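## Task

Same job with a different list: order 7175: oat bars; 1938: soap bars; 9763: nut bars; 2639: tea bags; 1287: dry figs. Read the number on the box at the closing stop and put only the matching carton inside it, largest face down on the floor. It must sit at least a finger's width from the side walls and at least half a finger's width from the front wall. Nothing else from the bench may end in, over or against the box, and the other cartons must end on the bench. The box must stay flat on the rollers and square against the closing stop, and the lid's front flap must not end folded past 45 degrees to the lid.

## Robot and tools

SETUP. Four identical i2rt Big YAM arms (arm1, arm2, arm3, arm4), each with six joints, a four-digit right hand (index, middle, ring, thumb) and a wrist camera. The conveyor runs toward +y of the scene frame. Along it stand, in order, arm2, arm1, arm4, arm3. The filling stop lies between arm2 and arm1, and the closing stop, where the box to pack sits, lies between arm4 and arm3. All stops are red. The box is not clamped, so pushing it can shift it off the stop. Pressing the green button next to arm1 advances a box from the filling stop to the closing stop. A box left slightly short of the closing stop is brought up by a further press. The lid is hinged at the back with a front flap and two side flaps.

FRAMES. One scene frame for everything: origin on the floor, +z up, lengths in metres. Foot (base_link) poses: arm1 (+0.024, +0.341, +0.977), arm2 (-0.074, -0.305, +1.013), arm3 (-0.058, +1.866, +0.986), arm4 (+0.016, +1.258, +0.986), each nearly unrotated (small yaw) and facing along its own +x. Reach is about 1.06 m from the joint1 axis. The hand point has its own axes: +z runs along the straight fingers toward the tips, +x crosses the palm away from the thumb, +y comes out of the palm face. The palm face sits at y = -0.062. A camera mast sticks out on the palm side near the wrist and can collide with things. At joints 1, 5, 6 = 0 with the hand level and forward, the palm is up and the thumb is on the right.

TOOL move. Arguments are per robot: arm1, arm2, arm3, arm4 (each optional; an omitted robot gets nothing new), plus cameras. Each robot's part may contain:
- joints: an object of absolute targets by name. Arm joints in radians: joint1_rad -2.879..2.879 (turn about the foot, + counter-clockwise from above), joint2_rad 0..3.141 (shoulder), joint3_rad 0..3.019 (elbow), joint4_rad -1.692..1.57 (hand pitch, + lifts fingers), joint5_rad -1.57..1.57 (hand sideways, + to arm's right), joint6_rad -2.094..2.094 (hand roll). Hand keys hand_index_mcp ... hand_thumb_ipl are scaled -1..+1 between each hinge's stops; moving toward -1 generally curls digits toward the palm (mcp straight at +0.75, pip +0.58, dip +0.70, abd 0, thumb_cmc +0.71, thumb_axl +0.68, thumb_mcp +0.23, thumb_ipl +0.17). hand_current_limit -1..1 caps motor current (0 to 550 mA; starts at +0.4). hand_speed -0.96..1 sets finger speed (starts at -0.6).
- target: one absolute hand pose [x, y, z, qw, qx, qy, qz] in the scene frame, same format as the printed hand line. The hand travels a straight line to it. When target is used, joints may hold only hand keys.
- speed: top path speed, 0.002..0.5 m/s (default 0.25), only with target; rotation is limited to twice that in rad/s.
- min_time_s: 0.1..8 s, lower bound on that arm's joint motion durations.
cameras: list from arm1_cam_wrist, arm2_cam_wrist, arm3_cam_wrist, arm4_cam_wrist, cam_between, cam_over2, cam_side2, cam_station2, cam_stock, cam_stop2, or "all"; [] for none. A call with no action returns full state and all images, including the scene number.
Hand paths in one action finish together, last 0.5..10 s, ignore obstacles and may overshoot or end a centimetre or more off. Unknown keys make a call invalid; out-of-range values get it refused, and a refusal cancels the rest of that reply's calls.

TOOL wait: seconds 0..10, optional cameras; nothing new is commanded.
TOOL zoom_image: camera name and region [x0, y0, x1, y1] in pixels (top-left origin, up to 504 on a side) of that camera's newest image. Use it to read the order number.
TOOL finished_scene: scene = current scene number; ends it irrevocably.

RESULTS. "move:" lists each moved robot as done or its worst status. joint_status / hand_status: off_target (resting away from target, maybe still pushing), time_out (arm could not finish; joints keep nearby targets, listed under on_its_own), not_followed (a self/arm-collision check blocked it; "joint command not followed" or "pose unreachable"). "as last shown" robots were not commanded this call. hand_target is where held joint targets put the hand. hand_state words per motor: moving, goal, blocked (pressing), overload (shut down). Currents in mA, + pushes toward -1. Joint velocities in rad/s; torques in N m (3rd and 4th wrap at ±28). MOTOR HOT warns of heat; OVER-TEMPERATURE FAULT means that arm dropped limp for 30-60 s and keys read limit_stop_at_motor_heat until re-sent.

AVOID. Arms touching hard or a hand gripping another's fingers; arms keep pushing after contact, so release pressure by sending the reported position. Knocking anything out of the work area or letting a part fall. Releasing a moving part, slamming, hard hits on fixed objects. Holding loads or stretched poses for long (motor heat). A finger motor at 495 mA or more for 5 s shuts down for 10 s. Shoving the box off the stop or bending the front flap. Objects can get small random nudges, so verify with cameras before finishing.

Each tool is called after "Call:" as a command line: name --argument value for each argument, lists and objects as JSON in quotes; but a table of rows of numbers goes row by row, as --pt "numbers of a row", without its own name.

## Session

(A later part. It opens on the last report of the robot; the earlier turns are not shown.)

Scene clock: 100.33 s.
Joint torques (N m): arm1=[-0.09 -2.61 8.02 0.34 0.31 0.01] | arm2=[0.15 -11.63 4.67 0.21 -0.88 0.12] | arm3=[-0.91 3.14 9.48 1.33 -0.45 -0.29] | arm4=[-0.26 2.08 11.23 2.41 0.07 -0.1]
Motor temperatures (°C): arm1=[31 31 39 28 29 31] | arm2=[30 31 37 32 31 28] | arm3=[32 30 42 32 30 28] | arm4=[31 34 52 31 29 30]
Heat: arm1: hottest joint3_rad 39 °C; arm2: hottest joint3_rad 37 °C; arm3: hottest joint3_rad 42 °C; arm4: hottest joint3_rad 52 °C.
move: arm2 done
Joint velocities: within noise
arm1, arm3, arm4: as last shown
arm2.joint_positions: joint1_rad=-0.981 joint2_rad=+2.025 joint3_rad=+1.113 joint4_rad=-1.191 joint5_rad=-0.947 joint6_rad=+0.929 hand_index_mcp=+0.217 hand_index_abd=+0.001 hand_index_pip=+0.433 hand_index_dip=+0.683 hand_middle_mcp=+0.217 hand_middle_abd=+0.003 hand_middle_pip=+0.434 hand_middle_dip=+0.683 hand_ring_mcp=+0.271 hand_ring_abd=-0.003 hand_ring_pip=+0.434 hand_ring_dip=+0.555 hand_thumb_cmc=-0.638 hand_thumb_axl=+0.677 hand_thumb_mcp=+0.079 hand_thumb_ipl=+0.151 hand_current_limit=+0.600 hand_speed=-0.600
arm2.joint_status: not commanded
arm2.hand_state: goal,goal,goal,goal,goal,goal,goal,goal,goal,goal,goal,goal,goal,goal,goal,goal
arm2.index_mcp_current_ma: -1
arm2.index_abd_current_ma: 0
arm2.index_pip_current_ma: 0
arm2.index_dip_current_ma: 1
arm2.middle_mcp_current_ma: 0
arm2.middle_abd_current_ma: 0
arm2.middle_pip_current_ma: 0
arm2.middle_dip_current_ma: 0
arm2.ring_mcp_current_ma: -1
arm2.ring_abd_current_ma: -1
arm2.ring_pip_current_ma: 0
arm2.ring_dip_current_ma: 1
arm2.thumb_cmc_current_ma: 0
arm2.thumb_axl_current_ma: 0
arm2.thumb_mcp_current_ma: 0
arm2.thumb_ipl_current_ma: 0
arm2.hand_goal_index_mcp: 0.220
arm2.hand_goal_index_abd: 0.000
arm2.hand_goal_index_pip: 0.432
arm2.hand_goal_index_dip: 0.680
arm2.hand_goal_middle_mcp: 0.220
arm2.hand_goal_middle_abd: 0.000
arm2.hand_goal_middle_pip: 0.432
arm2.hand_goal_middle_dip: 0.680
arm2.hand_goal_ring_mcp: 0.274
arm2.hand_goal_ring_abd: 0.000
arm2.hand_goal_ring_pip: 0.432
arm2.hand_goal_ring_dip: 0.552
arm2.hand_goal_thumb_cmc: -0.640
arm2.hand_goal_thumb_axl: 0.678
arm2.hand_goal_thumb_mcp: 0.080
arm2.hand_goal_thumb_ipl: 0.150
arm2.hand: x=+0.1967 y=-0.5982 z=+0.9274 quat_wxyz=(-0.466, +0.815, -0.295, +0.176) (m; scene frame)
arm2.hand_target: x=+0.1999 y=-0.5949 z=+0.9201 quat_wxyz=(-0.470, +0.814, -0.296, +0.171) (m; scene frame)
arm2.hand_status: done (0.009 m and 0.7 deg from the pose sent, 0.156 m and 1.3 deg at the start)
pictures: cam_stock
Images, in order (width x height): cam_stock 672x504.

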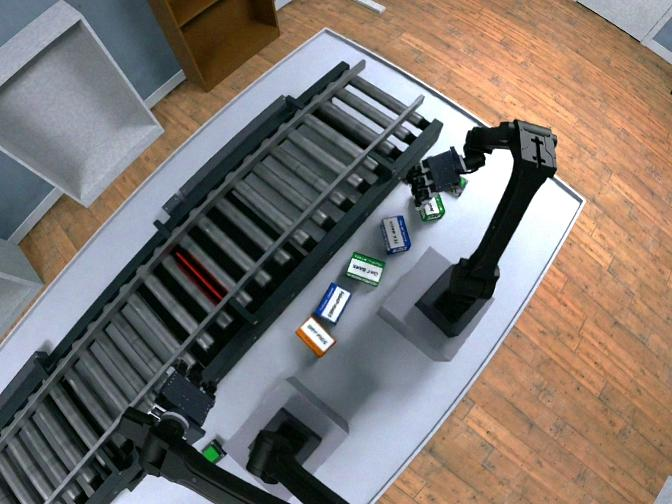

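Call:
move --arm2 '{"target":[0.206,-0.587,0.85,-0.4619,0.8001,-0.3314,0.1913],"speed":0.15,"joints":{"hand_speed":-0.85}}' --cameras '["cam_stock"]'

Call:
zoom_image --camera "cam_stock" --region '[340, 120, 520, 300]'

Scene clock: 112.67 s.
Joint torques (N m): arm1=[-0.09 -2.55 8.03 0.31 0.31 0.02] | arm2=[0.32 -11.69 3.11 0.32 -0.95 0.14] | arm3=[-0.91 3.14 9.48 1.33 -0.44 -0.29] | arm4=[-0.38 1.73 11.11 2.32 0.08 -0.11]
Motor temperatures (°C): arm1=[31 31 39 28 29 31] | arm2=[30 31 36 32 31 28] | arm3=[32 30 42 32 30 28] | arm4=[31 34 53 31 29 30]
Heat: arm1: hottest joint3_rad 39 °C; arm2: hottest joint3_rad 36 °C; arm3: hottest joint3_rad 42 °C; arm4: hottest joint3_rad 53 °C.
move: arm2 off_target
Joint velocities: within noise
arm1, arm3, arm4: as last shown
arm2.joint_positions: joint1_rad=-0.972 joint2_rad=+2.149 joint3_rad=+1.070 joint4_rad=-0.891 joint5_rad=-0.992 joint6_rad=+1.083 hand_index_mcp=+0.217 hand_index_abd=+0.001 hand_index_pip=+0.433 hand_index_dip=+0.683 hand_middle_mcp=+0.217 hand_middle_abd=+0.003 hand_middle_pip=+0.434 hand_middle_dip=+0.683 hand_ring_mcp=+0.271 hand_ring_abd=-0.003 hand_ring_pip=+0.434 hand_ring_dip=+0.555 hand_thumb_cmc=-0.638 hand_thumb_axl=+0.677 hand_thumb_mcp=+0.079 hand_thumb_ipl=+0.151 hand_current_limit=+0.600 hand_speed=-0.850
arm2.joint_status: all done
arm2.hand_state: goal,goal,goal,goal,goal,goal,goal,goal,goal,goal,goal,goal,goal,goal,goal,goal
arm2.index_mcp_current_ma: -1
arm2.index_abd_current_ma: 0
arm2.index_pip_current_ma: 0
arm2.index_dip_current_ma: 1
arm2.middle_mcp_current_ma: 0
arm2.middle_abd_current_ma: 0
arm2.middle_pip_current_ma: 0
arm2.middle_dip_current_ma: 0
arm2.ring_mcp_current_ma: -1
arm2.ring_abd_current_ma: 0
arm2.ring_pip_current_ma: 0
arm2.ring_dip_current_ma: 1
arm2.thumb_cmc_current_ma: 0
arm2.thumb_axl_current_ma: 0
arm2.thumb_mcp_current_ma: 0
arm2.thumb_ipl_current_ma: 0
arm2.hand_goal_index_mcp: 0.220
arm2.hand_goal_index_abd: 0.000
arm2.hand_goal_index_pip: 0.432
arm2.hand_goal_index_dip: 0.680
arm2.hand_goal_middle_mcp: 0.220
arm2.hand_goal_middle_abd: 0.000
arm2.hand_goal_middle_pip: 0.432
arm2.hand_goal_middle_dip: 0.680
arm2.hand_goal_ring_mcp: 0.274
arm2.hand_goal_ring_abd: 0.000
arm2.hand_goal_ring_pip: 0.432
arm2.hand_goal_ring_dip: 0.552
arm2.hand_goal_thumb_cmc: -0.640
arm2.hand_goal_thumb_axl: 0.678
arm2.hand_goal_thumb_mcp: 0.080
arm2.hand_goal_thumb_ipl: 0.150
arm2.hand: x=+0.2049 y=-0.5950 z=+0.8575 quat_wxyz=(-0.457, +0.802, -0.330, +0.199) (m; scene frame)
arm2.hand_target: x=+0.2058 y=-0.5870 z=+0.8503 quat_wxyz=(-0.462, +0.800, -0.331, +0.191) (m; scene frame)
arm2.hand_status: off_target (0.011 m and 1.1 deg from the pose sent, 0.079 m and 4.8 deg at the start)
pictures: cam_stock
Images, in order (width x height): cam_stock 672x504.

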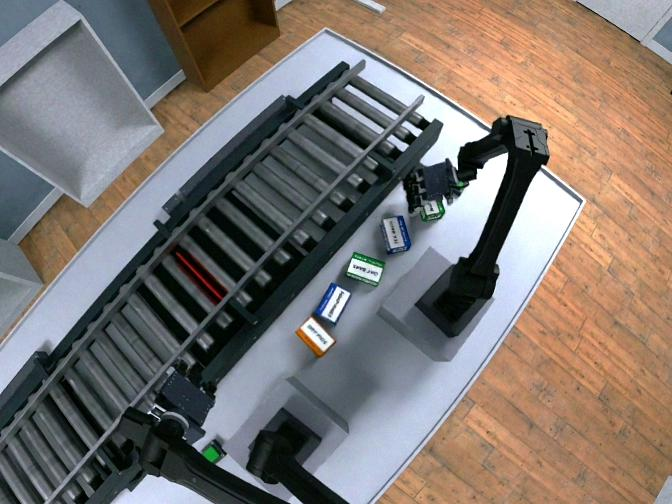

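Scaled by 2.800 from the camera's 672x504 image, which has a finer 960x720 frame.

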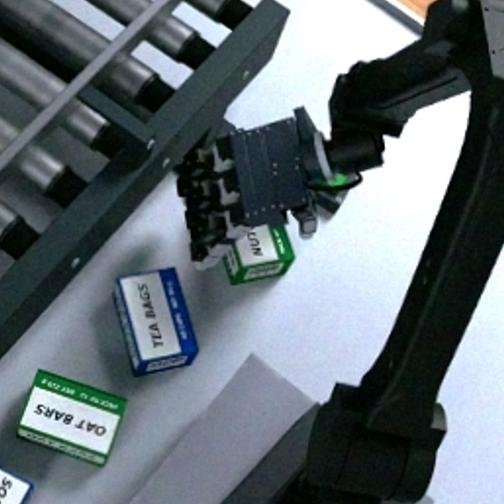

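Call:
zoom_image --camera "cam_stock" --region '[395, 155, 475, 235]'

Call:
move --cameras '["arm2_cam_wrist"]'

Scaled by 6.300 from the camera's 672x504 image, which has a finer 960x720 frame.

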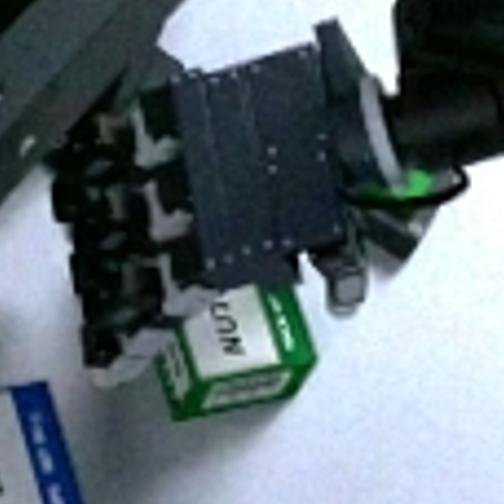

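Scene clock: 120.03 s.
Joint torques (N m): arm1=[-0.09 -2.61 8.02 0.32 0.31 0.02] | arm2=[-0.09 -11.52 3.3 0.49 -0.91 0.17] | arm3=[-0.91 3.08 9.48 1.35 -0.44 -0.29] | arm4=[0.09 2.2 11.12 2.54 0.1 -0.14]
Motor temperatures (°C): arm1=[31 31 39 28 29 31] | arm2=[30 32 36 32 32 28] | arm3=[32 30 42 32 30 28] | arm4=[31 34 53 31 29 30]
Heat: arm1: hottest joint3_rad 39 °C; arm2: hottest joint3_rad 36 °C; arm3: hottest joint3_rad 42 °C; arm4: hottest joint3_rad 53 °C.
Joint velocities: within noise
arm1.joint_positions: joint1_rad=+0.315 joint2_rad=+0.818 joint3_rad=+0.657 joint4_rad=-1.127 joint5_rad=+0.606 joint6_rad=-1.198 hand_index_mcp=+0.224 hand_index_abd=+0.000 hand_index_pip=+0.436 hand_index_dip=+0.683 hand_middle_mcp=+0.224 hand_middle_abd=+0.000 hand_middle_pip=+0.436 hand_middle_dip=+0.683 hand_ring_mcp=+0.277 hand_ring_abd=+0.000 hand_ring_pip=+0.435 hand_ring_dip=+0.555 hand_thumb_cmc=-0.643 hand_thumb_axl=+0.677 hand_thumb_mcp=+0.079 hand_thumb_ipl=+0.151 hand_current_limit=+0.400 hand_speed=-0.600
arm1.joint_status: not commanded
arm1.hand_state: goal,goal,goal,goal,goal,goal,goal,goal,goal,goal,goal,goal,goal,goal,goal,goal
arm1.index_mcp_current_ma: 1
arm1.index_abd_current_ma: 0
arm1.index_pip_current_ma: 1
arm1.index_dip_current_ma: 0
arm1.middle_mcp_current_ma: 1
arm1.middle_abd_current_ma: 0
arm1.middle_pip_current_ma: 1
arm1.middle_dip_current_ma: 0
arm1.ring_mcp_current_ma: 0
arm1.ring_abd_current_ma: 0
arm1.ring_pip_current_ma: 0
arm1.ring_dip_current_ma: 0
arm1.thumb_cmc_current_ma: 0
arm1.thumb_axl_current_ma: 0
arm1.thumb_mcp_current_ma: 0
arm1.thumb_ipl_current_ma: 0
arm1.hand_goal_index_mcp: 0.220
arm1.hand_goal_index_abd: 0.000
arm1.hand_goal_index_pip: 0.432
arm1.hand_goal_index_dip: 0.680
arm1.hand_goal_middle_mcp: 0.220
arm1.hand_goal_middle_abd: 0.000
arm1.hand_goal_middle_pip: 0.432
arm1.hand_goal_middle_dip: 0.680
arm1.hand_goal_ring_mcp: 0.274
arm1.hand_goal_ring_abd: 0.000
arm1.hand_goal_ring_pip: 0.432
arm1.hand_goal_ring_dip: 0.552
arm1.hand_goal_thumb_cmc: -0.640
arm1.hand_goal_thumb_axl: 0.678
arm1.hand_goal_thumb_mcp: 0.080
arm1.hand_goal_thumb_ipl: 0.150
arm1.hand: x=+0.3299 y=+0.4110 z=+1.1364 quat_wxyz=(+0.231, +0.049, +0.945, -0.226) (m; scene frame)
arm1.hand_target: x=+0.3259 y=+0.4081 z=+1.1358 quat_wxyz=(+0.226, +0.046, +0.946, -0.228) (m; scene frame)
arm1.hand_status: not commanded
arm2.joint_positions: joint1_rad=-0.972 joint2_rad=+2.149 joint3_rad=+1.070 joint4_rad=-0.891 joint5_rad=-0.992 joint6_rad=+1.083 hand_index_mcp=+0.217 hand_index_abd=+0.001 hand_index_pip=+0.433 hand_index_dip=+0.683 hand_middle_mcp=+0.217 hand_middle_abd=+0.003 hand_middle_pip=+0.434 hand_middle_dip=+0.683 hand_ring_mcp=+0.271 hand_ring_abd=-0.003 hand_ring_pip=+0.434 hand_ring_dip=+0.555 hand_thumb_cmc=-0.638 hand_thumb_axl=+0.677 hand_thumb_mcp=+0.079 hand_thumb_ipl=+0.151 hand_current_limit=+0.600 hand_speed=-0.850
arm2.joint_status: all done
arm2.hand_state: goal,goal,goal,goal,goal,goal,goal,goal,goal,goal,goal,goal,goal,goal,goal,goal
arm2.index_mcp_current_ma: -1
arm2.index_abd_current_ma: 0
arm2.index_pip_current_ma: 0
arm2.index_dip_current_ma: 1
arm2.middle_mcp_current_ma: 0
arm2.middle_abd_current_ma: 0
arm2.middle_pip_current_ma: 0
arm2.middle_dip_current_ma: 0
arm2.ring_mcp_current_ma: -1
arm2.ring_abd_current_ma: 0
arm2.ring_pip_current_ma: 0
arm2.ring_dip_current_ma: 1
arm2.thumb_cmc_current_ma: 0
arm2.thumb_axl_current_ma: 0
arm2.thumb_mcp_current_ma: 0
arm2.thumb_ipl_current_ma: 0
arm2.hand_goal_index_mcp: 0.220
arm2.hand_goal_index_abd: 0.000
arm2.hand_goal_index_pip: 0.432
arm2.hand_goal_index_dip: 0.680
arm2.hand_goal_middle_mcp: 0.220
arm2.hand_goal_middle_abd: 0.000
arm2.hand_goal_middle_pip: 0.432
arm2.hand_goal_middle_dip: 0.680
arm2.hand_goal_ring_mcp: 0.274
arm2.hand_goal_ring_abd: 0.000
arm2.hand_goal_ring_pip: 0.432
arm2.hand_goal_ring_dip: 0.552
arm2.hand_goal_thumb_cmc: -0.640
arm2.hand_goal_thumb_axl: 0.678
arm2.hand_goal_thumb_mcp: 0.080
arm2.hand_goal_thumb_ipl: 0.150
arm2.hand: x=+0.2049 y=-0.5950 z=+0.8575 quat_wxyz=(-0.457, +0.802, -0.330, +0.199) (m; scene frame)
arm2.hand_target: x=+0.2058 y=-0.5870 z=+0.8503 quat_wxyz=(-0.462, +0.800, -0.331, +0.191) (m; scene frame)
arm2.hand_status: off_target (0.011 m and 1.1 deg from the pose sent, 0.079 m and 4.8 deg at the start)
arm3.joint_positions: joint1_rad=-0.567 joint2_rad=+0.525 joint3_rad=+1.053 joint4_rad=-1.263 joint5_rad=-0.502 joint6_rad=+0.218 hand_index_mcp=+0.234 hand_index_abd=+0.001 hand_index_pip=+0.437 hand_index_dip=+0.683 hand_middle_mcp=+0.234 hand_middle_abd=+0.001 hand_middle_pip=+0.437 hand_middle_dip=+0.683 hand_ring_mcp=+0.287 hand_ring_abd=+0.001 hand_ring_pip=+0.438 hand_ring_dip=+0.555 hand_thumb_cmc=-0.627 hand_thumb_axl=+0.677 hand_thumb_mcp=+0.079 hand_thumb_ipl=+0.151 hand_current_limit=+0.400 hand_speed=-0.600
arm3.joint_status: not commanded
arm3.hand_state: goal,goal,goal,goal,goal,goal,goal,goal,goal,goal,goal,goal,goal,goal,goal,goal
arm3.index_mcp_current_ma: 65
arm3.index_abd_current_ma: 2
arm3.index_pip_current_ma: 21
arm3.index_dip_current_ma: 11
arm3.middle_mcp_current_ma: 63
arm3.middle_abd_current_ma: 2
arm3.middle_pip_current_ma: 21
arm3.middle_dip_current_ma: 13
arm3.ring_mcp_current_ma: 56
arm3.ring_abd_current_ma: 2
arm3.ring_pip_current_ma: 22
arm3.ring_dip_current_ma: 11
arm3.thumb_cmc_current_ma: 58
arm3.thumb_axl_current_ma: -3
arm3.thumb_mcp_current_ma: -6
arm3.thumb_ipl_current_ma: 6
arm3.hand_goal_index_mcp: 0.220
arm3.hand_goal_index_abd: 0.000
arm3.hand_goal_index_pip: 0.432
arm3.hand_goal_index_dip: 0.680
arm3.hand_goal_middle_mcp: 0.220
arm3.hand_goal_middle_abd: 0.000
arm3.hand_goal_middle_pip: 0.432
arm3.hand_goal_middle_dip: 0.680
arm3.hand_goal_ring_mcp: 0.274
arm3.hand_goal_ring_abd: 0.000
arm3.hand_goal_ring_pip: 0.432
arm3.hand_goal_ring_dip: 0.552
arm3.hand_goal_thumb_cmc: -0.640
arm3.hand_goal_thumb_axl: 0.678
arm3.hand_goal_thumb_mcp: 0.080
arm3.hand_goal_thumb_ipl: 0.150
arm3.hand: x=+0.2017 y=+1.7233 z=+1.4509 quat_wxyz=(+0.204, +0.794, +0.400, +0.410) (m; scene frame)
arm3.hand_target: x=+0.2001 y=+1.7201 z=+1.4499 quat_wxyz=(+0.204, +0.797, +0.397, +0.406) (m; scene frame)
arm3.hand_status: not commanded
arm4.joint_positions: joint1_rad=-0.080 joint2_rad=+0.602 joint3_rad=+1.325 joint4_rad=-1.293 joint5_rad=+0.047 joint6_rad=+1.115 hand_index_mcp=+0.754 hand_index_abd=+0.000 hand_index_pip=+0.577 hand_index_dip=+0.696 hand_middle_mcp=+0.754 hand_middle_abd=+0.000 hand_middle_pip=+0.577 hand_middle_dip=+0.696 hand_ring_mcp=+0.754 hand_ring_abd=+0.000 hand_ring_pip=+0.577 hand_ring_dip=+0.696 hand_thumb_cmc=+0.715 hand_thumb_axl=+0.677 hand_thumb_mcp=+0.226 hand_thumb_ipl=+0.168 hand_current_limit=+0.400 hand_speed=-0.600
arm4.joint_status: not commanded
arm4.hand_state: goal,goal,goal,goal,goal,goal,goal,goal,goal,goal,goal,goal,goal,goal,goal,goal
arm4.index_mcp_current_ma: 0
arm4.index_abd_current_ma: 0
arm4.index_pip_current_ma: 0
arm4.index_dip_current_ma: 0
arm4.middle_mcp_current_ma: 0
arm4.middle_abd_current_ma: 0
arm4.middle_pip_current_ma: 0
arm4.middle_dip_current_ma: 0
arm4.ring_mcp_current_ma: 0
arm4.ring_abd_current_ma: 0
arm4.ring_pip_current_ma: 0
arm4.ring_dip_current_ma: 0
arm4.thumb_cmc_current_ma: 0
arm4.thumb_axl_current_ma: 0
arm4.thumb_mcp_current_ma: 0
arm4.thumb_ipl_current_ma: 0
arm4.hand_goal_index_mcp: 0.754
arm4.hand_goal_index_abd: 0.000
arm4.hand_goal_index_pip: 0.576
arm4.hand_goal_index_dip: 0.696
arm4.hand_goal_middle_mcp: 0.754
arm4.hand_goal_middle_abd: 0.000
arm4.hand_goal_middle_pip: 0.576
arm4.hand_goal_middle_dip: 0.696
arm4.hand_goal_ring_mcp: 0.754
arm4.hand_goal_ring_abd: 0.000
arm4.hand_goal_ring_pip: 0.576
arm4.hand_goal_ring_dip: 0.696
arm4.hand_goal_thumb_cmc: 0.714
arm4.hand_goal_thumb_axl: 0.678
arm4.hand_goal_thumb_mcp: 0.226
arm4.hand_goal_thumb_ipl: 0.168
arm4.hand: x=+0.2723 y=+1.1676 z=+1.5202 quat_wxyz=(+0.110, +0.854, +0.205, +0.465) (m; scene frame)
arm4.hand_target: x=+0.2695 y=+1.1672 z=+1.5361 quat_wxyz=(+0.113, +0.846, +0.203, +0.480) (m; scene frame)
arm4.hand_status: not commanded
pictures: arm2_cam_wrist
Images, in order (width x height): arm2_cam_wrist 672x504.

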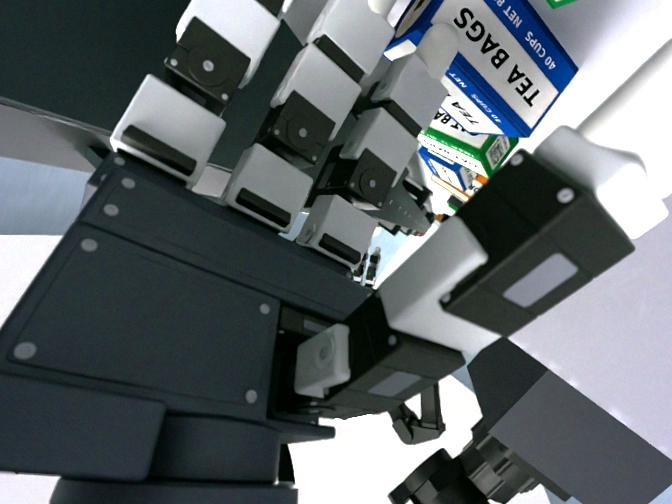

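Call:
move --arm2 '{"target":[0.2155,-0.585,0.825,-0.4668,0.8085,-0.3104,0.1792],"speed":0.12,"joints":{"hand_thumb_cmc":-0.70}}' --cameras '["cam_stock"]'

Call:
zoom_image --camera "cam_stock" --region '[395, 155, 475, 235]'

Scene clock: 138.13 s.
Joint torques (N m): arm1=[-0.03 -2.61 8.01 0.32 0.3 0.02] | arm2=[0.09 -11.93 4.6 0.09 -0.73 -0.07] | arm3=[-0.91 3.14 9.5 1.35 -0.45 -0.29] | arm4=[-0.38 1.9 11.25 2.37 0.08 -0.11]
Motor temperatures (°C): arm1=[31 31 39 28 29 31] | arm2=[30 34 35 32 32 28] | arm3=[32 30 43 32 31 28] | arm4=[31 34 53 31 29 30]
Heat: arm1: hottest joint3_rad 39 °C; arm2: hottest joint3_rad 35 °C; arm3: hottest joint3_rad 43 °C; arm4: hottest joint3_rad 53 °C.
move: arm2 done
Joint velocities: within noise
arm1, arm3, arm4: as last shown
arm2.joint_positions: joint1_rad=-0.944 joint2_rad=+2.220 joint3_rad=+1.098 joint4_rad=-0.891 joint5_rad=-0.987 joint6_rad=+1.062 hand_index_mcp=+0.217 hand_index_abd=+0.001 hand_index_pip=+0.433 hand_index_dip=+0.683 hand_middle_mcp=+0.217 hand_middle_abd=+0.003 hand_middle_pip=+0.434 hand_middle_dip=+0.683 hand_ring_mcp=+0.271 hand_ring_abd=-0.003 hand_ring_pip=+0.434 hand_ring_dip=+0.555 hand_thumb_cmc=-0.696 hand_thumb_axl=+0.677 hand_thumb_mcp=+0.079 hand_thumb_ipl=+0.151 hand_current_limit=+0.600 hand_speed=-0.850
arm2.joint_status: all done
arm2.hand_state: goal,goal,goal,goal,goal,goal,goal,goal,goal,goal,goal,goal,goal,goal,goal,goal
arm2.index_mcp_current_ma: -1
arm2.index_abd_current_ma: 0
arm2.index_pip_current_ma: 0
arm2.index_dip_current_ma: 1
arm2.middle_mcp_current_ma: 0
arm2.middle_abd_current_ma: 0
arm2.middle_pip_current_ma: 0
arm2.middle_dip_current_ma: 0
arm2.ring_mcp_current_ma: -1
arm2.ring_abd_current_ma: 0
arm2.ring_pip_current_ma: 0
arm2.ring_dip_current_ma: 1
arm2.thumb_cmc_current_ma: 1
arm2.thumb_axl_current_ma: 0
arm2.thumb_mcp_current_ma: 0
arm2.thumb_ipl_current_ma: 0
arm2.hand_goal_index_mcp: 0.220
arm2.hand_goal_index_abd: 0.000
arm2.hand_goal_index_pip: 0.432
arm2.hand_goal_index_dip: 0.680
arm2.hand_goal_middle_mcp: 0.220
arm2.hand_goal_middle_abd: 0.000
arm2.hand_goal_middle_pip: 0.432
arm2.hand_goal_middle_dip: 0.680
arm2.hand_goal_ring_mcp: 0.274
arm2.hand_goal_ring_abd: 0.000
arm2.hand_goal_ring_pip: 0.432
arm2.hand_goal_ring_dip: 0.552
arm2.hand_goal_thumb_cmc: -0.700
arm2.hand_goal_thumb_axl: 0.678
arm2.hand_goal_thumb_mcp: 0.080
arm2.hand_goal_thumb_ipl: 0.150
arm2.hand: x=+0.2106 y=-0.5839 z=+0.8331 quat_wxyz=(-0.468, +0.804, -0.319, +0.181) (m; scene frame)
arm2.hand_target: x=+0.2154 y=-0.5848 z=+0.8252 quat_wxyz=(-0.467, +0.808, -0.310, +0.179) (m; scene frame)
arm2.hand_status: done (0.010 m and 1.1 deg from the pose sent, 0.036 m and 3.5 deg at the start)
pictures: cam_stock
Images, in order (width x height): cam_stock 672x504.

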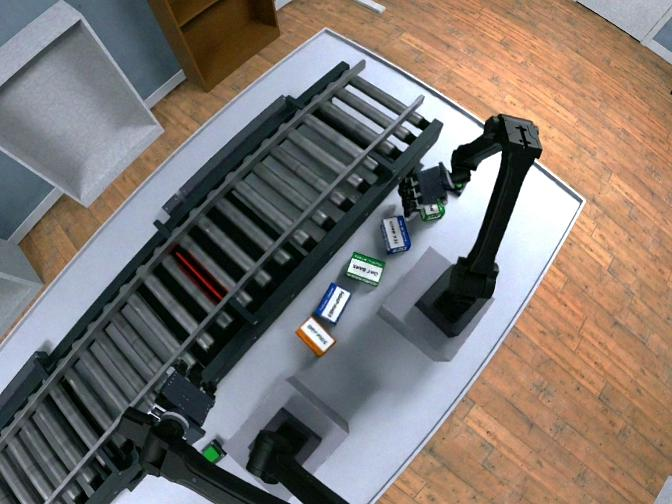

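Scaled by 6.300 from the camera's 672x504 image, which has a finer 960x720 frame.

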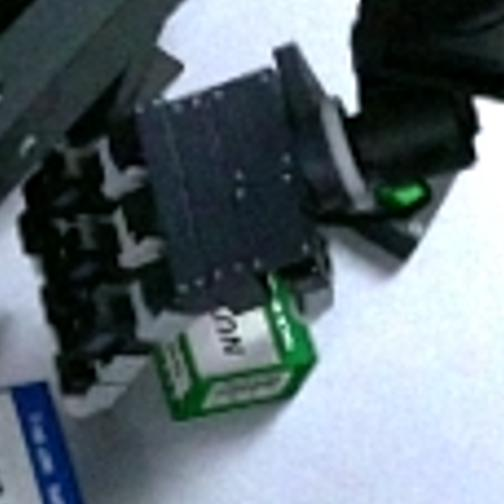

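Call:
move --arm2 '{"target":[0.2235,-0.587,0.805,-0.4668,0.8085,-0.3104,0.1792],"speed":0.1}' --cameras '["cam_stock"]'

Call:
zoom_image --camera "cam_stock" --region '[395, 155, 475, 235]'

Scene clock: 142.67 s.
Joint torques (N m): arm1=[-0.09 -2.61 8.02 0.32 0.3 0.02] | arm2=[-0.38 -12.34 4.31 0.2 -0.92 0.16] | arm3=[-0.91 3.08 9.48 1.31 -0.45 -0.29] | arm4=[-0.38 1.96 11.21 2.44 0.1 -0.1]
Motor temperatures (°C): arm1=[31 31 39 28 29 31] | arm2=[30 34 35 32 32 28] | arm3=[32 30 43 32 31 28] | arm4=[31 34 54 31 29 30]
Heat: arm1: hottest joint3_rad 39 °C; arm2: hottest joint3_rad 35 °C; arm3: hottest joint3_rad 43 °C; arm4: hottest joint3_rad 54 °C.
move: arm2 done
Joint velocities: within noise
arm1, arm3, arm4: as last shown
arm2.joint_positions: joint1_rad=-0.932 joint2_rad=+2.270 joint3_rad=+1.127 joint4_rad=-0.856 joint5_rad=-0.987 joint6_rad=+1.062 hand_index_mcp=+0.217 hand_index_abd=+0.001 hand_index_pip=+0.433 hand_index_dip=+0.683 hand_middle_mcp=+0.217 hand_middle_abd=+0.003 hand_middle_pip=+0.434 hand_middle_dip=+0.683 hand_ring_mcp=+0.271 hand_ring_abd=-0.003 hand_ring_pip=+0.434 hand_ring_dip=+0.555 hand_thumb_cmc=-0.696 hand_thumb_axl=+0.677 hand_thumb_mcp=+0.079 hand_thumb_ipl=+0.151 hand_current_limit=+0.600 hand_speed=-0.850
arm2.joint_status: not commanded
arm2.hand_state: goal,goal,goal,goal,goal,goal,goal,goal,goal,goal,goal,goal,goal,goal,goal,goal
arm2.index_mcp_current_ma: -1
arm2.index_abd_current_ma: 0
arm2.index_pip_current_ma: 0
arm2.index_dip_current_ma: 1
arm2.middle_mcp_current_ma: 0
arm2.middle_abd_current_ma: 0
arm2.middle_pip_current_ma: 0
arm2.middle_dip_current_ma: 0
arm2.ring_mcp_current_ma: -1
arm2.ring_abd_current_ma: 0
arm2.ring_pip_current_ma: 0
arm2.ring_dip_current_ma: 1
arm2.thumb_cmc_current_ma: 1
arm2.thumb_axl_current_ma: 0
arm2.thumb_mcp_current_ma: 0
arm2.thumb_ipl_current_ma: 0
arm2.hand_goal_index_mcp: 0.220
arm2.hand_goal_index_abd: 0.000
arm2.hand_goal_index_pip: 0.432
arm2.hand_goal_index_dip: 0.680
arm2.hand_goal_middle_mcp: 0.220
arm2.hand_goal_middle_abd: 0.000
arm2.hand_goal_middle_pip: 0.432
arm2.hand_goal_middle_dip: 0.680
arm2.hand_goal_ring_mcp: 0.274
arm2.hand_goal_ring_abd: 0.000
arm2.hand_goal_ring_pip: 0.432
arm2.hand_goal_ring_dip: 0.552
arm2.hand_goal_thumb_cmc: -0.700
arm2.hand_goal_thumb_axl: 0.678
arm2.hand_goal_thumb_mcp: 0.080
arm2.hand_goal_thumb_ipl: 0.150
arm2.hand: x=+0.2184 y=-0.5878 z=+0.8140 quat_wxyz=(-0.465, +0.808, -0.311, +0.183) (m; scene frame)
arm2.hand_target: x=+0.2234 y=-0.5868 z=+0.8052 quat_wxyz=(-0.467, +0.808, -0.310, +0.179) (m; scene frame)
arm2.hand_status: done (0.010 m and 0.5 deg from the pose sent, 0.031 m and 1.1 deg at the start)
pictures: cam_stock
Images, in order (width x height): cam_stock 672x504.

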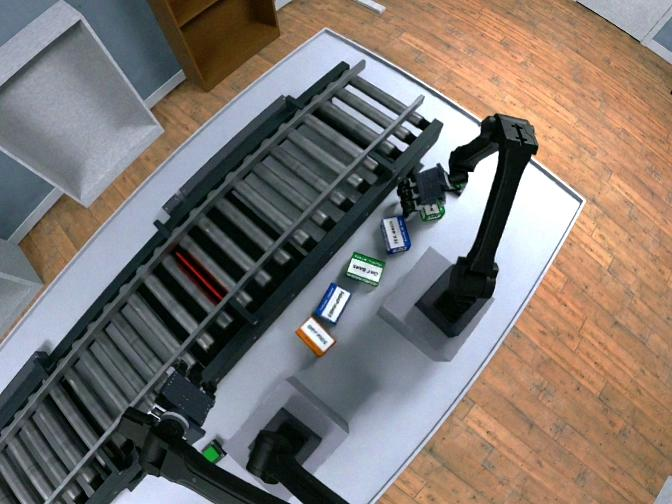

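Scaled by 6.300 from the camera's 672x504 image, which has a finer 960x720 frame.

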